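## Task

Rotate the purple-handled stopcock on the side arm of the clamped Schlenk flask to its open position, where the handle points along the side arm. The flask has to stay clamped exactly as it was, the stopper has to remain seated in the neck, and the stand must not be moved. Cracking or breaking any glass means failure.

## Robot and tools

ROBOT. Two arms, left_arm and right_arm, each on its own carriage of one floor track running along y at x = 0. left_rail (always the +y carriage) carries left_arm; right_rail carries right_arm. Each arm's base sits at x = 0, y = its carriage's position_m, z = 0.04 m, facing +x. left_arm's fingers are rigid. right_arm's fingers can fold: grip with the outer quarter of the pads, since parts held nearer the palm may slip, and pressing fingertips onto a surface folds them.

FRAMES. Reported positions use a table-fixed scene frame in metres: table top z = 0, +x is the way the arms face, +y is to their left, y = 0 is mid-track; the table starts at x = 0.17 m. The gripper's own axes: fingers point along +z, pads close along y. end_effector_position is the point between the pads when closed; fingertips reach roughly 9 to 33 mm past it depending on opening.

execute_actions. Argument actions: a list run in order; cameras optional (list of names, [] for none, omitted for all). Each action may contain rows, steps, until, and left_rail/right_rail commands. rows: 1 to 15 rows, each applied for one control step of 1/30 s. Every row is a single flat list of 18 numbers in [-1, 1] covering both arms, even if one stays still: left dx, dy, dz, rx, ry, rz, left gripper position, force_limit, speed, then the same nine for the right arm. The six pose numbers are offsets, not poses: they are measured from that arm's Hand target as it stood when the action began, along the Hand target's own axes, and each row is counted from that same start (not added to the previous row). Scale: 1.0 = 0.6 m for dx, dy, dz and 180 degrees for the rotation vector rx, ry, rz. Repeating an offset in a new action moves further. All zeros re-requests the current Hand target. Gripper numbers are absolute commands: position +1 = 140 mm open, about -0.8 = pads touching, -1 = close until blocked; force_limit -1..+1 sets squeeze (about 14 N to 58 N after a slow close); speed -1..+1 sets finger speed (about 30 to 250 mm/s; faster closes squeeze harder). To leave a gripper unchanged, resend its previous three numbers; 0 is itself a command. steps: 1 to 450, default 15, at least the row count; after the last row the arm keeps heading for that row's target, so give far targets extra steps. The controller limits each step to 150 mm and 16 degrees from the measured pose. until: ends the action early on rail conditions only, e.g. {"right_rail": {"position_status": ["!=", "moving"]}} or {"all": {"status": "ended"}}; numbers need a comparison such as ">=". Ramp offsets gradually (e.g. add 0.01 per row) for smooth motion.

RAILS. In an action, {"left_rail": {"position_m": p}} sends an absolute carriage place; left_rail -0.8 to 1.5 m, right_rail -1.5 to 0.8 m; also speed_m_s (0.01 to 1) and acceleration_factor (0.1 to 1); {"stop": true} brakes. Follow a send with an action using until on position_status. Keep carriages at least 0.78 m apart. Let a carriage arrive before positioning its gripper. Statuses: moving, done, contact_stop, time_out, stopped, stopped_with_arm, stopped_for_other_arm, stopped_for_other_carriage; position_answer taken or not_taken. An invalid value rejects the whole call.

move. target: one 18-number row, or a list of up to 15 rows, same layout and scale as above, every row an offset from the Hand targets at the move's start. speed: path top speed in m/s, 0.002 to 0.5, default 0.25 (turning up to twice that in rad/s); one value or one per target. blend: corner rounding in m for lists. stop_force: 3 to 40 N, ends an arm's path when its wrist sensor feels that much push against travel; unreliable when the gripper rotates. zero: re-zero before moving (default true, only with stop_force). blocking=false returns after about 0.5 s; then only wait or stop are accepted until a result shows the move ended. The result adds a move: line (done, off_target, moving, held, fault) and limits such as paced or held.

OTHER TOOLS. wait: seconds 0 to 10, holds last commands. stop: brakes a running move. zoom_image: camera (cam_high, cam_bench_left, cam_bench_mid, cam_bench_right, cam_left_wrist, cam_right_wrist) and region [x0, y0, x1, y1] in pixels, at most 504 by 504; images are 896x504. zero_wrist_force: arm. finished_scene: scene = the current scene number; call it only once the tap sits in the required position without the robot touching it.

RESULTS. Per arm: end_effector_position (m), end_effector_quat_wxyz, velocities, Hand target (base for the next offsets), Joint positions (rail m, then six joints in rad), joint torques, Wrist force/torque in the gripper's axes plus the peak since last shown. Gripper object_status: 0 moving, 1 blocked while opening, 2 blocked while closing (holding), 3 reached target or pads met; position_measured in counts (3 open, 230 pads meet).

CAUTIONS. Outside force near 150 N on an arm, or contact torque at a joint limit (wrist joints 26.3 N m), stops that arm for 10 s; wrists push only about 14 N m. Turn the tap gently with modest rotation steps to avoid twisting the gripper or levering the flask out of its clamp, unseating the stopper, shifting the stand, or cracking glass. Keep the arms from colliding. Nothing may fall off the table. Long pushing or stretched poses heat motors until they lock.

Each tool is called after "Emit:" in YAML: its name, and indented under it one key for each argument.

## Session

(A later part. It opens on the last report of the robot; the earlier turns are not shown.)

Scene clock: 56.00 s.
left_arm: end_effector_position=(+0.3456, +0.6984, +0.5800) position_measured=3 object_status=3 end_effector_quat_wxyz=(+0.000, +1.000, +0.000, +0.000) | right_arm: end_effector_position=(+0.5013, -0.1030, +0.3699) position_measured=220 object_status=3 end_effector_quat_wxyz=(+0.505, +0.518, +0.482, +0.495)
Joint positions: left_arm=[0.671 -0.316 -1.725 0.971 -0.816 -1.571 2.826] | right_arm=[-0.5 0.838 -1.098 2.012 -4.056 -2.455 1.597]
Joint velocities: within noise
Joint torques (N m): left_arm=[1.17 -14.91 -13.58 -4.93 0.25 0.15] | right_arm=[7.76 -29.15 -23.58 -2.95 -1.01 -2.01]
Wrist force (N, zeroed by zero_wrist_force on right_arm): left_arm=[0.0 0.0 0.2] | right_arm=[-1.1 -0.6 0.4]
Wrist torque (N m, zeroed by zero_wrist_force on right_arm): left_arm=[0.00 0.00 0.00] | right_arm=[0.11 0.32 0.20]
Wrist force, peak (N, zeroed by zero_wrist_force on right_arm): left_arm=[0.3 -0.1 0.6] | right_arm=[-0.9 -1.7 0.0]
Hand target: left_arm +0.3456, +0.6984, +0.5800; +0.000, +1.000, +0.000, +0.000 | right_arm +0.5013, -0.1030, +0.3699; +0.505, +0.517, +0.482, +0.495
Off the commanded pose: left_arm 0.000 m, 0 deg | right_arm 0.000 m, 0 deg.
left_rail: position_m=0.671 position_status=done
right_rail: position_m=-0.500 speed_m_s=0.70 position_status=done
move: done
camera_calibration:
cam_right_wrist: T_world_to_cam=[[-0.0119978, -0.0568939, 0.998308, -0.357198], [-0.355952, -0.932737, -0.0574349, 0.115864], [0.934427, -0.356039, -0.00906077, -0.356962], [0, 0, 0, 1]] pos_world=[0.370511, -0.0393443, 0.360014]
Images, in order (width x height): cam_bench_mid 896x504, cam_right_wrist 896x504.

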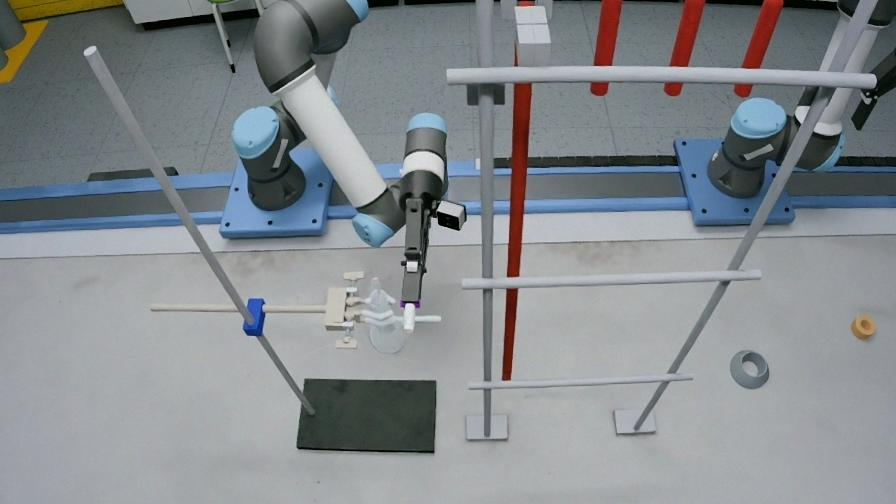

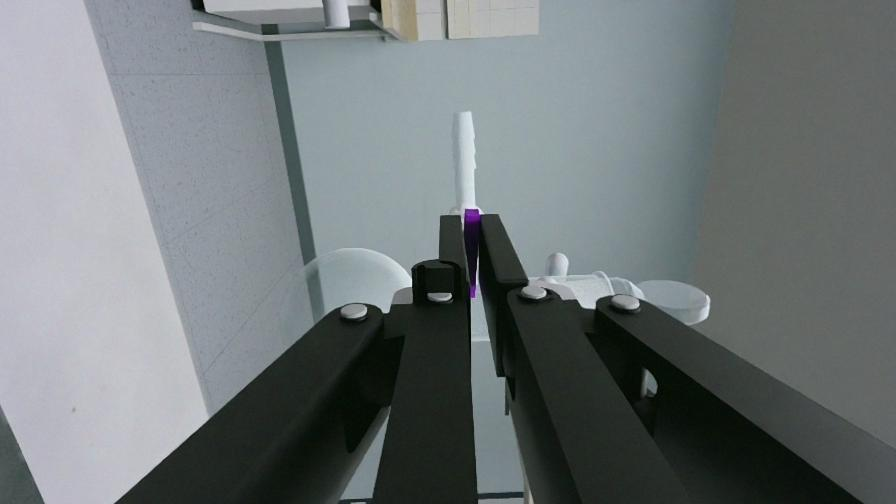

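Emit:
move:
  target:
    - [0,0,0,0,0,0,1,1,1,0,0,0,0,0,-0.0194,-0.725,-1,-1]
  speed: 0.04
  cameras: ["cam_bench_mid", "cam_right_wrist"]

Emit:
zoom_image:
  camera: "cam_right_wrist"
  region: [400, 180, 540, 320]

Emit:
zoom_image:
  camera: "cam_right_wrist"
  region: [400, 100, 560, 260]

Scene clock: 58.90 s.
left_arm: end_effector_position=(+0.3456, +0.6984, +0.5800) position_measured=3 object_status=3 end_effector_quat_wxyz=(+0.000, +1.000, +0.000, +0.000) | right_arm: end_effector_position=(+0.5013, -0.1030, +0.3699) position_measured=220 object_status=3 end_effector_quat_wxyz=(+0.520, +0.503, +0.497, +0.480)
Joint positions: left_arm=[0.671 -0.316 -1.725 0.971 -0.816 -1.571 2.826] | right_arm=[-0.5 0.838 -1.098 2.012 -4.056 -2.455 1.536]
Joint velocities: within noise
Joint torques (N m): left_arm=[0.85 -14.45 -12.56 -4.69 0.34 0.1] | right_arm=[7.13 -39.9 -11.89 -3.03 0.28 -1.98]
Wrist force (N, zeroed by zero_wrist_force on right_arm): left_arm=[0.4 0.1 0.2] | right_arm=[-1.1 -1.1 0.3]
Wrist torque (N m, zeroed by zero_wrist_force on right_arm): left_arm=[0.03 -0.08 0.00] | right_arm=[0.12 0.38 0.22]
Wrist force, peak (N, zeroed by zero_wrist_force on right_arm): left_arm=[0.4 0.1 0.4] | right_arm=[-1.5 -1.1 0.4]
Hand target: left_arm +0.3456, +0.6984, +0.5800; +0.000, +1.000, +0.000, +0.000 | right_arm +0.5013, -0.1030, +0.3699; +0.520, +0.503, +0.497, +0.480
Off the commanded pose: left_arm 0.000 m, 0 deg | right_arm 0.000 m, 0 deg.
left_rail: position_m=0.671 position_status=done
right_rail: position_m=-0.500 speed_m_s=0.70 position_status=done
move: done
camera_calibration:
cam_right_wrist: T_world_to_cam=[[-0.00925884, 0.0039014, 0.99995, -0.352944], [-0.356025, -0.934477, 0.00034941, 0.0943535], [0.934431, -0.356003, 0.0100412, -0.364027], [0, 0, 0, 1]] pos_world=[0.370482, -0.0400467, 0.356549]
Images, in order (width x height): cam_bench_mid 896x504, cam_right_wrist 896x504.

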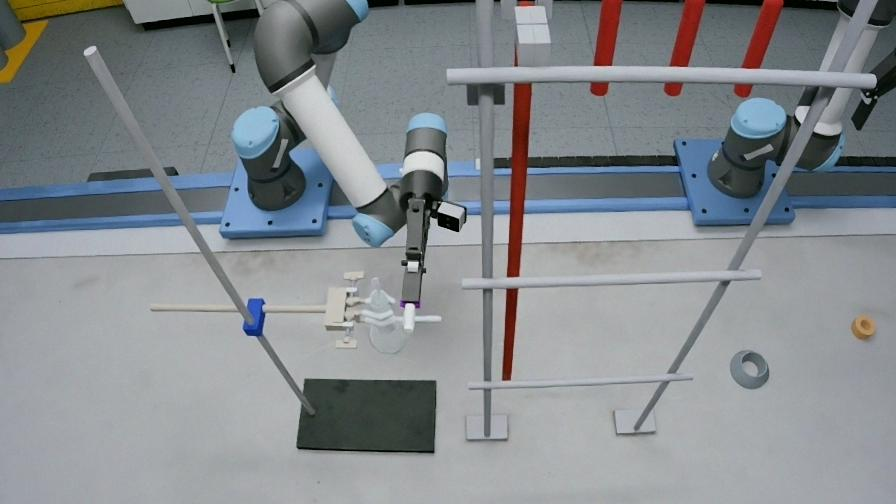

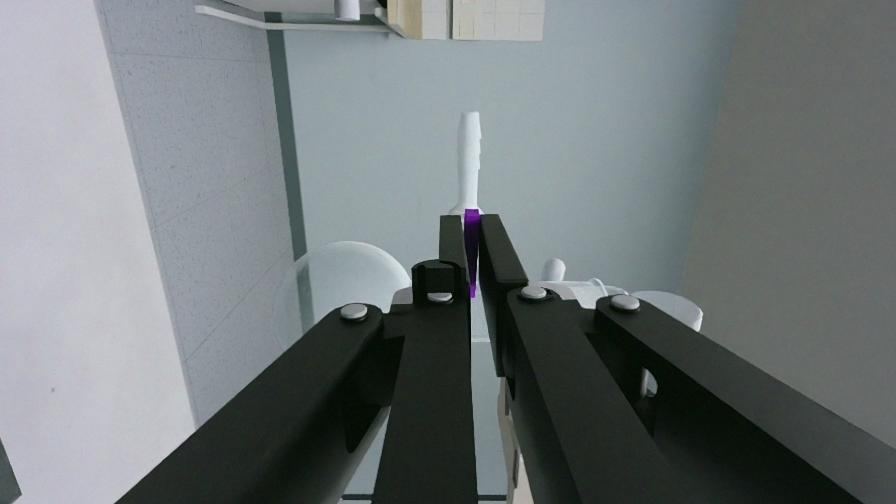

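Scaled by 3.600.

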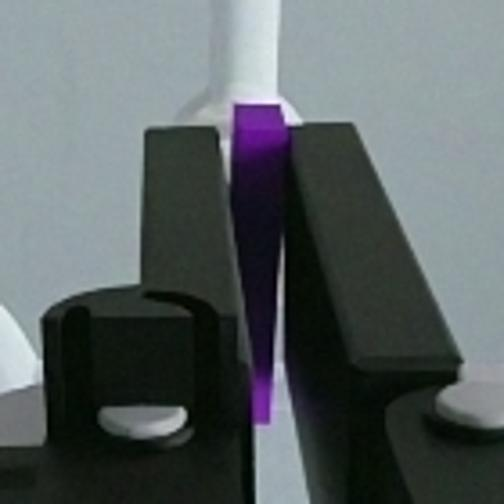

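Scaled by 3.150.

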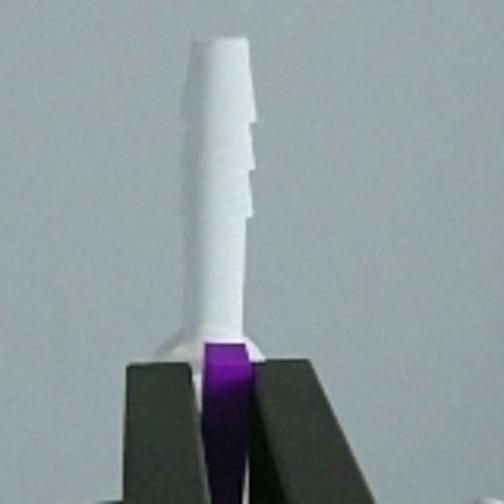

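Emit:
move:
  target:
    - [0,0,0,0,0,0,1,1,1,0,0,0,0,0,-0.01,-0.725,-1,-1]
  speed: 0.03
  cameras: ["cam_bench_mid", "cam_right_wrist"]

Emit:
zoom_image:
  camera: "cam_right_wrist"
  region: [420, 100, 540, 220]

Emit:
zoom_image:
  camera: "cam_right_wrist"
  region: [400, 180, 540, 320]

Scene clock: 60.90 s.
left_arm: end_effector_position=(+0.3456, +0.6984, +0.5800) position_measured=3 object_status=3 end_effector_quat_wxyz=(+0.000, +1.000, +0.000, +0.000) | right_arm: end_effector_position=(+0.5013, -0.1029, +0.3699) position_measured=220 object_status=3 end_effector_quat_wxyz=(+0.527, +0.495, +0.505, +0.471)
Joint positions: left_arm=[0.671 -0.316 -1.725 0.971 -0.816 -1.571 2.826] | right_arm=[-0.5 0.838 -1.098 2.012 -4.056 -2.455 1.505]
Joint velocities: within noise
Joint torques (N m): left_arm=[1.75 -14.73 -12.66 -4.78 0.34 0.24] | right_arm=[7.6 -33.12 -12.25 -2.59 0.21 -2.13]
Wrist force (N, zeroed by zero_wrist_force on right_arm): left_arm=[0.1 -0.2 0.1] | right_arm=[-1.2 -1.5 0.5]
Wrist torque (N m, zeroed by zero_wrist_force on right_arm): left_arm=[-0.04 -0.03 0.00] | right_arm=[0.11 0.41 0.22]
Wrist force, peak (N, zeroed by zero_wrist_force on right_arm): left_arm=[0.3 0.2 0.5] | right_arm=[-1.3 -1.7 0.2]
Hand target: left_arm +0.3456, +0.6984, +0.5800; +0.000, +1.000, +0.000, +0.000 | right_arm +0.5013, -0.1030, +0.3699; +0.527, +0.495, +0.505, +0.471
Off the commanded pose: left_arm 0.000 m, 0 deg | right_arm 0.000 m, 0 deg.
left_rail: position_m=0.671 position_status=done
right_rail: position_m=-0.500 speed_m_s=0.70 position_status=done
move: done
camera_calibration:
cam_right_wrist: T_world_to_cam=[[-0.00777319, 0.0353447, 0.999345, -0.350192], [-0.356, -0.933996, 0.0302643, 0.0833302], [0.934454, -0.355532, 0.0198428, -0.367616], [0, 0, 0, 1]] pos_world=[0.370464, -0.0404919, 0.354735]
Images, in order (width x height): cam_bench_mid 896x504, cam_right_wrist 896x504.

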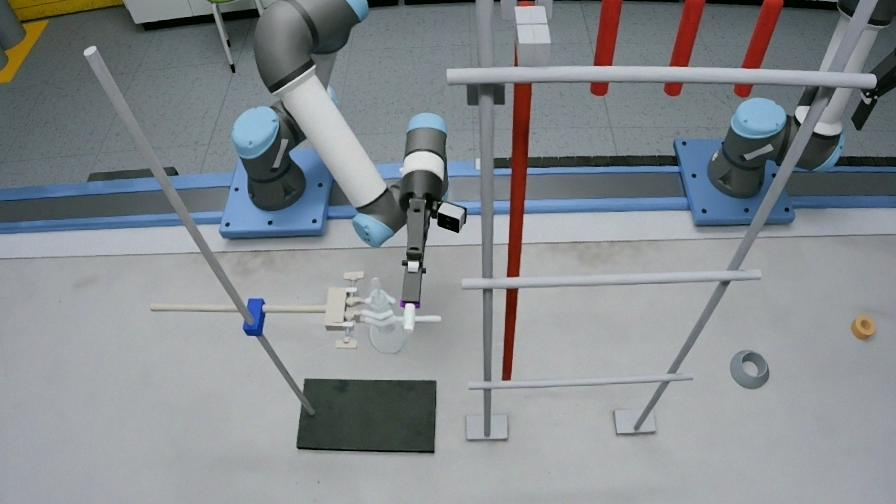

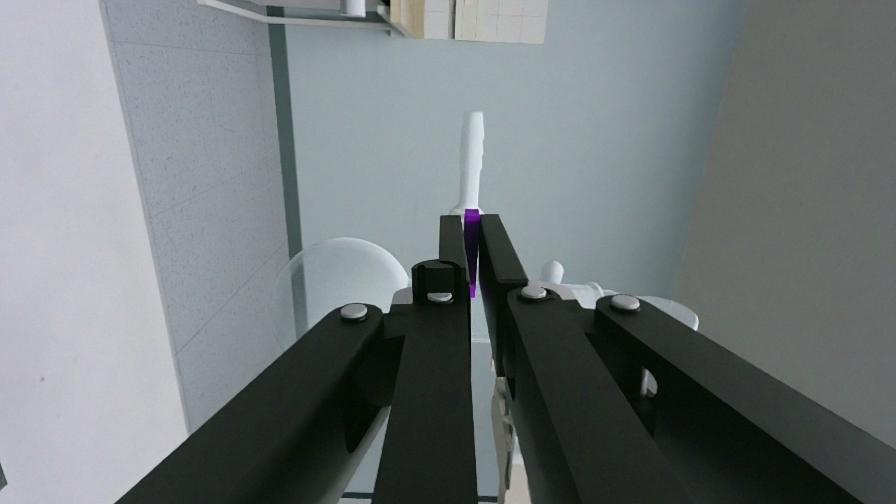

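Scaled by 4.200.

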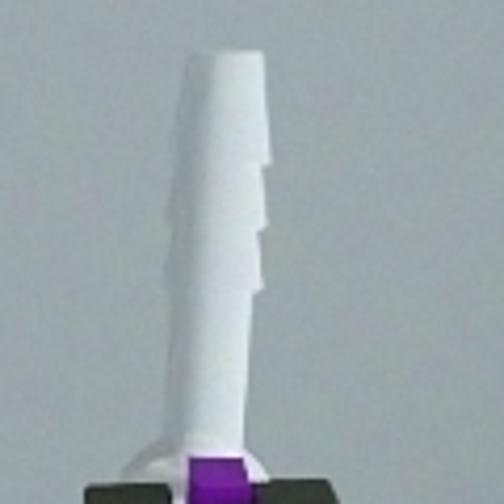

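Scaled by 3.600.

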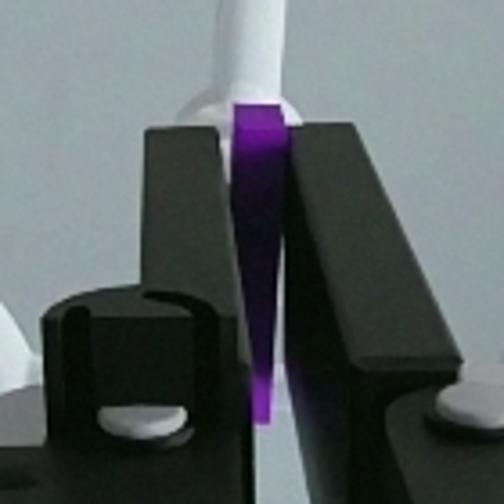

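Emit:
move:
  target:
    - [0,0,0,0,0,0,1,1,1,0,0,0,0,0,0,-0.55,-1,-1]
    - [0,0,0,0,0,0,1,1,1,0,0,-0.1333,0,0,0,-0.55,-1,-1]
  speed: 0.12

Emit:
zoom_image:
  camera: "cam_right_wrist"
  region: [400, 110, 540, 250]

Emit:
zoom_image:
  camera: "cam_bench_mid"
  region: [320, 250, 460, 370]

Emit:
zoom_image:
  camera: "cam_high"
  region: [400, 235, 480, 305]

Scene clock: 64.13 s.
left_arm: end_effector_position=(+0.3456, +0.6984, +0.5800) position_measured=3 object_status=3 end_effector_quat_wxyz=(+0.000, +1.000, +0.000, +0.000) | right_arm: end_effector_position=(+0.4215, -0.0993, +0.3699) position_measured=199 object_status=3 end_effector_quat_wxyz=(+0.527, +0.495, +0.505, +0.471)
Joint positions: left_arm=[0.671 -0.316 -1.725 0.971 -0.816 -1.571 2.826] | right_arm=[-0.5 0.994 -1.137 2.083 -4.087 -2.61 1.504]
Joint velocities: within noise
Joint torques (N m): left_arm=[1.71 -15.09 -12.84 -4.69 0.34 0.21] | right_arm=[8.67 -41.31 -8.54 -2.45 -1.17 -0.01]
Wrist force (N, zeroed by zero_wrist_force on right_arm): left_arm=[0.1 0.0 0.2] | right_arm=[-1.2 0.7 0.1]
Wrist torque (N m, zeroed by zero_wrist_force on right_arm): left_arm=[0.00 -0.02 0.00] | right_arm=[0.08 0.35 0.10]
Wrist force, peak (N, zeroed by zero_wrist_force on right_arm): left_arm=[0.4 0.0 0.3] | right_arm=[-1.4 -1.4 0.5]
Hand target: left_arm +0.3456, +0.6984, +0.5800; +0.000, +1.000, +0.000, +0.000 | right_arm +0.4214, -0.0993, +0.3699; +0.527, +0.495, +0.505, +0.471
Off the commanded pose: left_arm 0.000 m, 0 deg | right_arm 0.000 m, 0 deg.
left_rail: position_m=0.671 position_status=done
right_rail: position_m=-0.500 speed_m_s=0.70 position_status=done
move: done
camera_calibration:
cam_left_wrist: T_world_to_cam=[[-0.0265536, -0.998538, -0.0470784, 0.750006], [-0.954745, 0.0113765, 0.297206, 0.165161], [-0.296236, 0.0528398, -0.953652, 0.761451], [0, 0, 0, 1]] pos_world=[0.403172, 0.706795, 0.712381]
cam_right_wrist: T_world_to_cam=[[-0.00783886, 0.0355257, 0.999338, -0.350909], [-0.356002, -0.93399, 0.0304101, 0.0582427], [0.934452, -0.355528, 0.0199687, -0.291811], [0, 0, 0, 1]] pos_world=[0.290668, -0.0368828, 0.354733]

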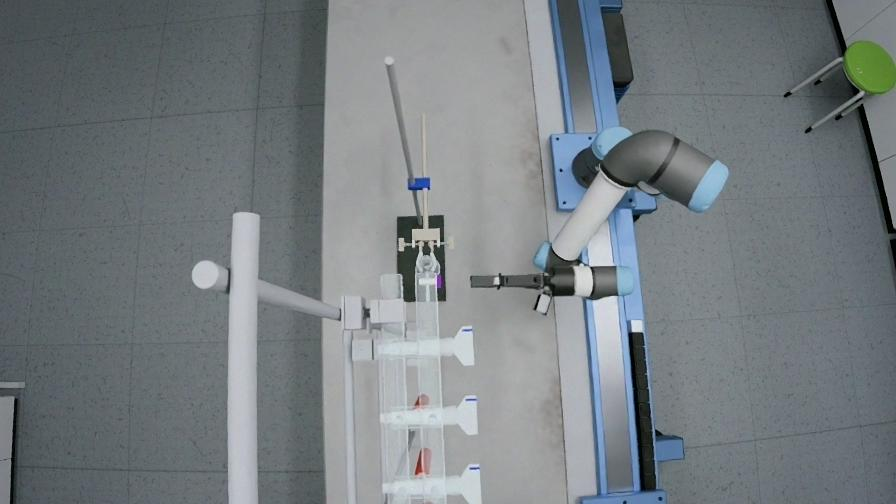

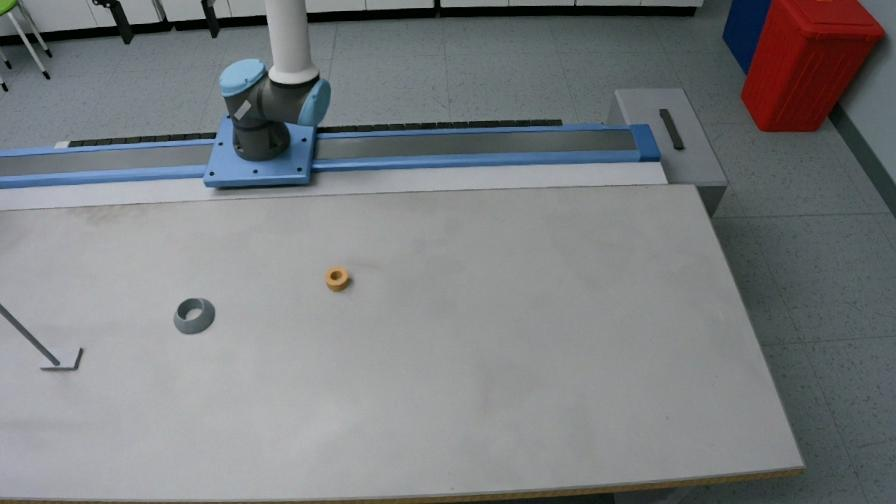

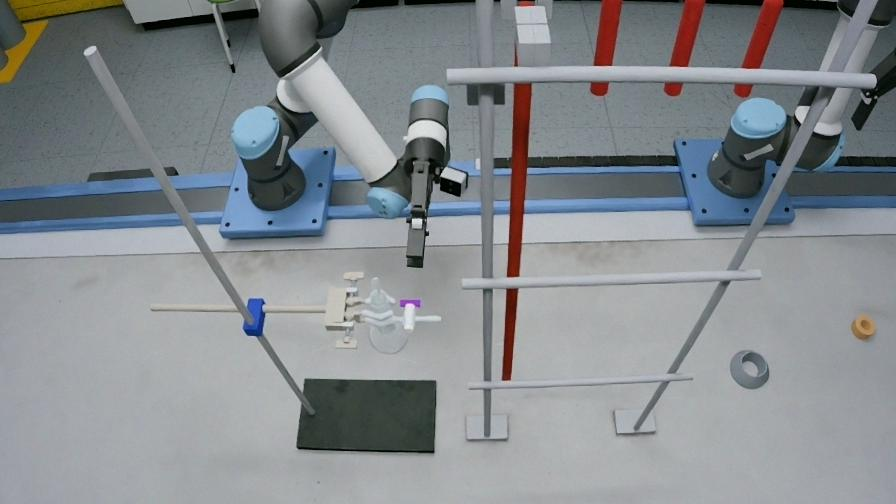

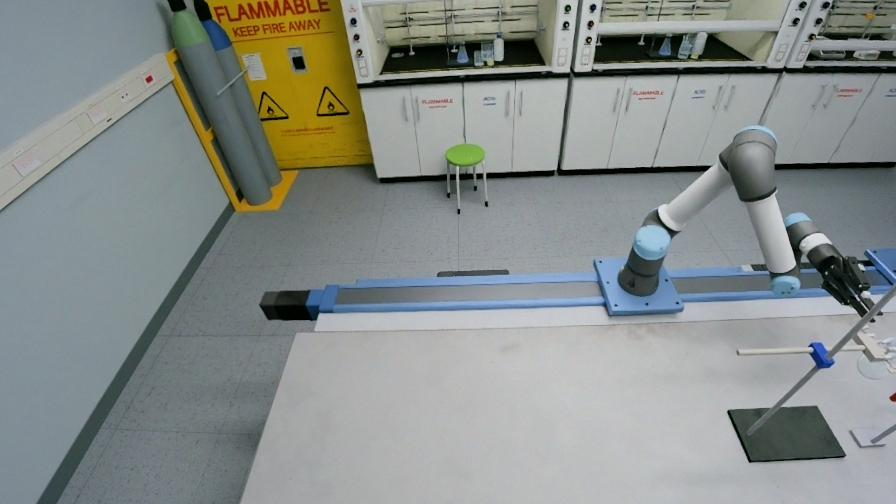

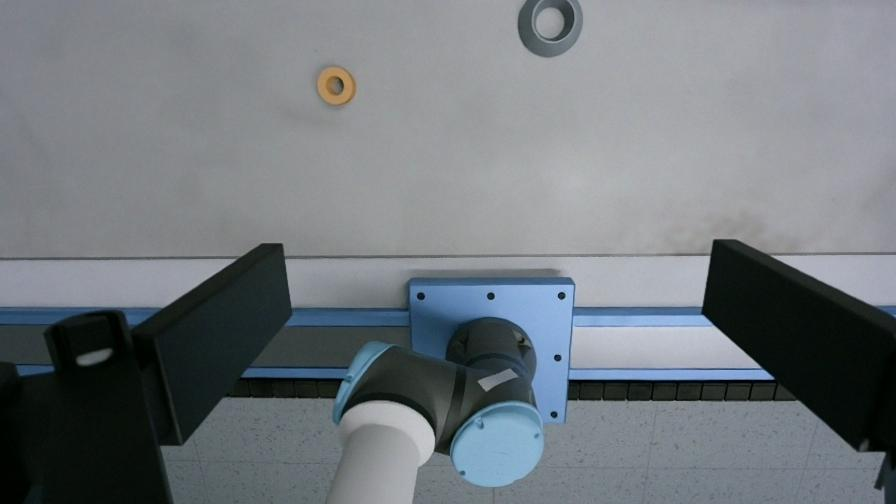

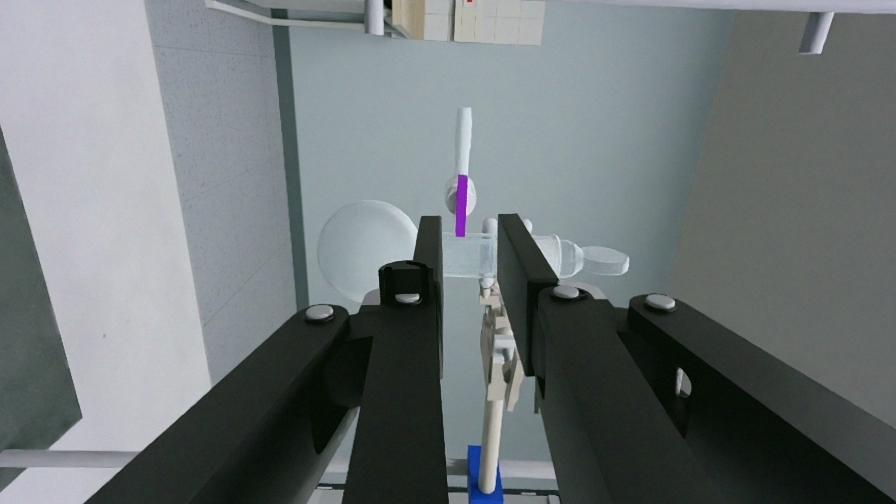

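Scaled by 3.600.

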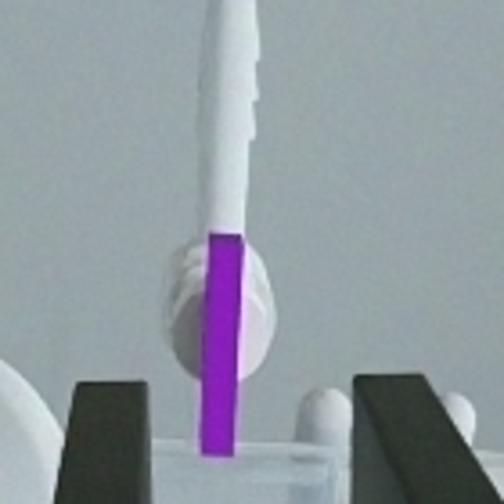

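Scaled by 3.600.

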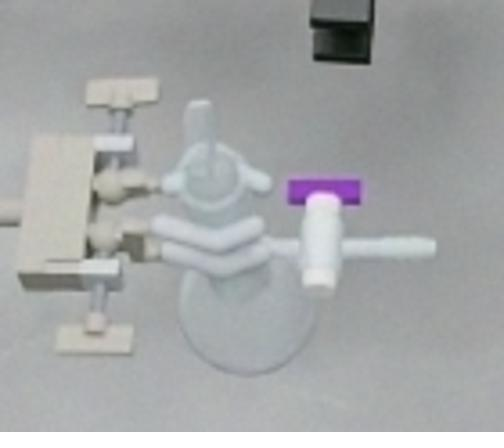

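Scaled by 6.300.

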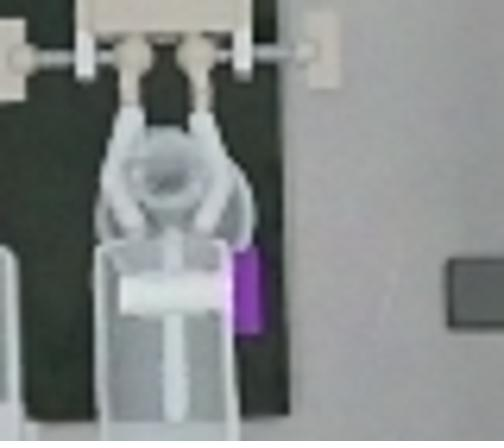

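Emit:
zoom_image:
  camera: "cam_right_wrist"
  region: [420, 100, 510, 240]

Emit:
zoom_image:
  camera: "cam_bench_mid"
  region: [385, 280, 455, 340]

Scaled by 3.600.

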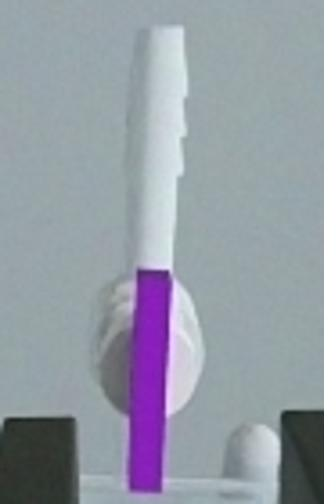

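Scaled by 7.200.

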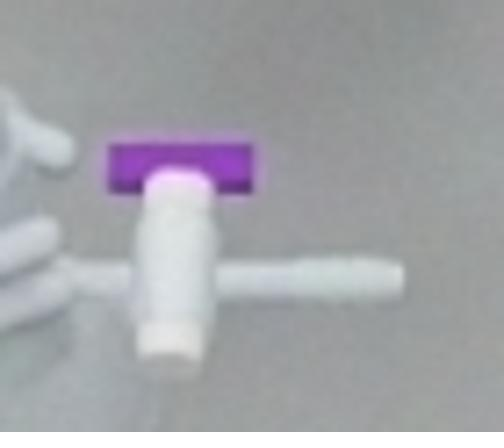

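Emit:
finished_scene:
  scene: 2
  done: true

The scene is finished: the task was done.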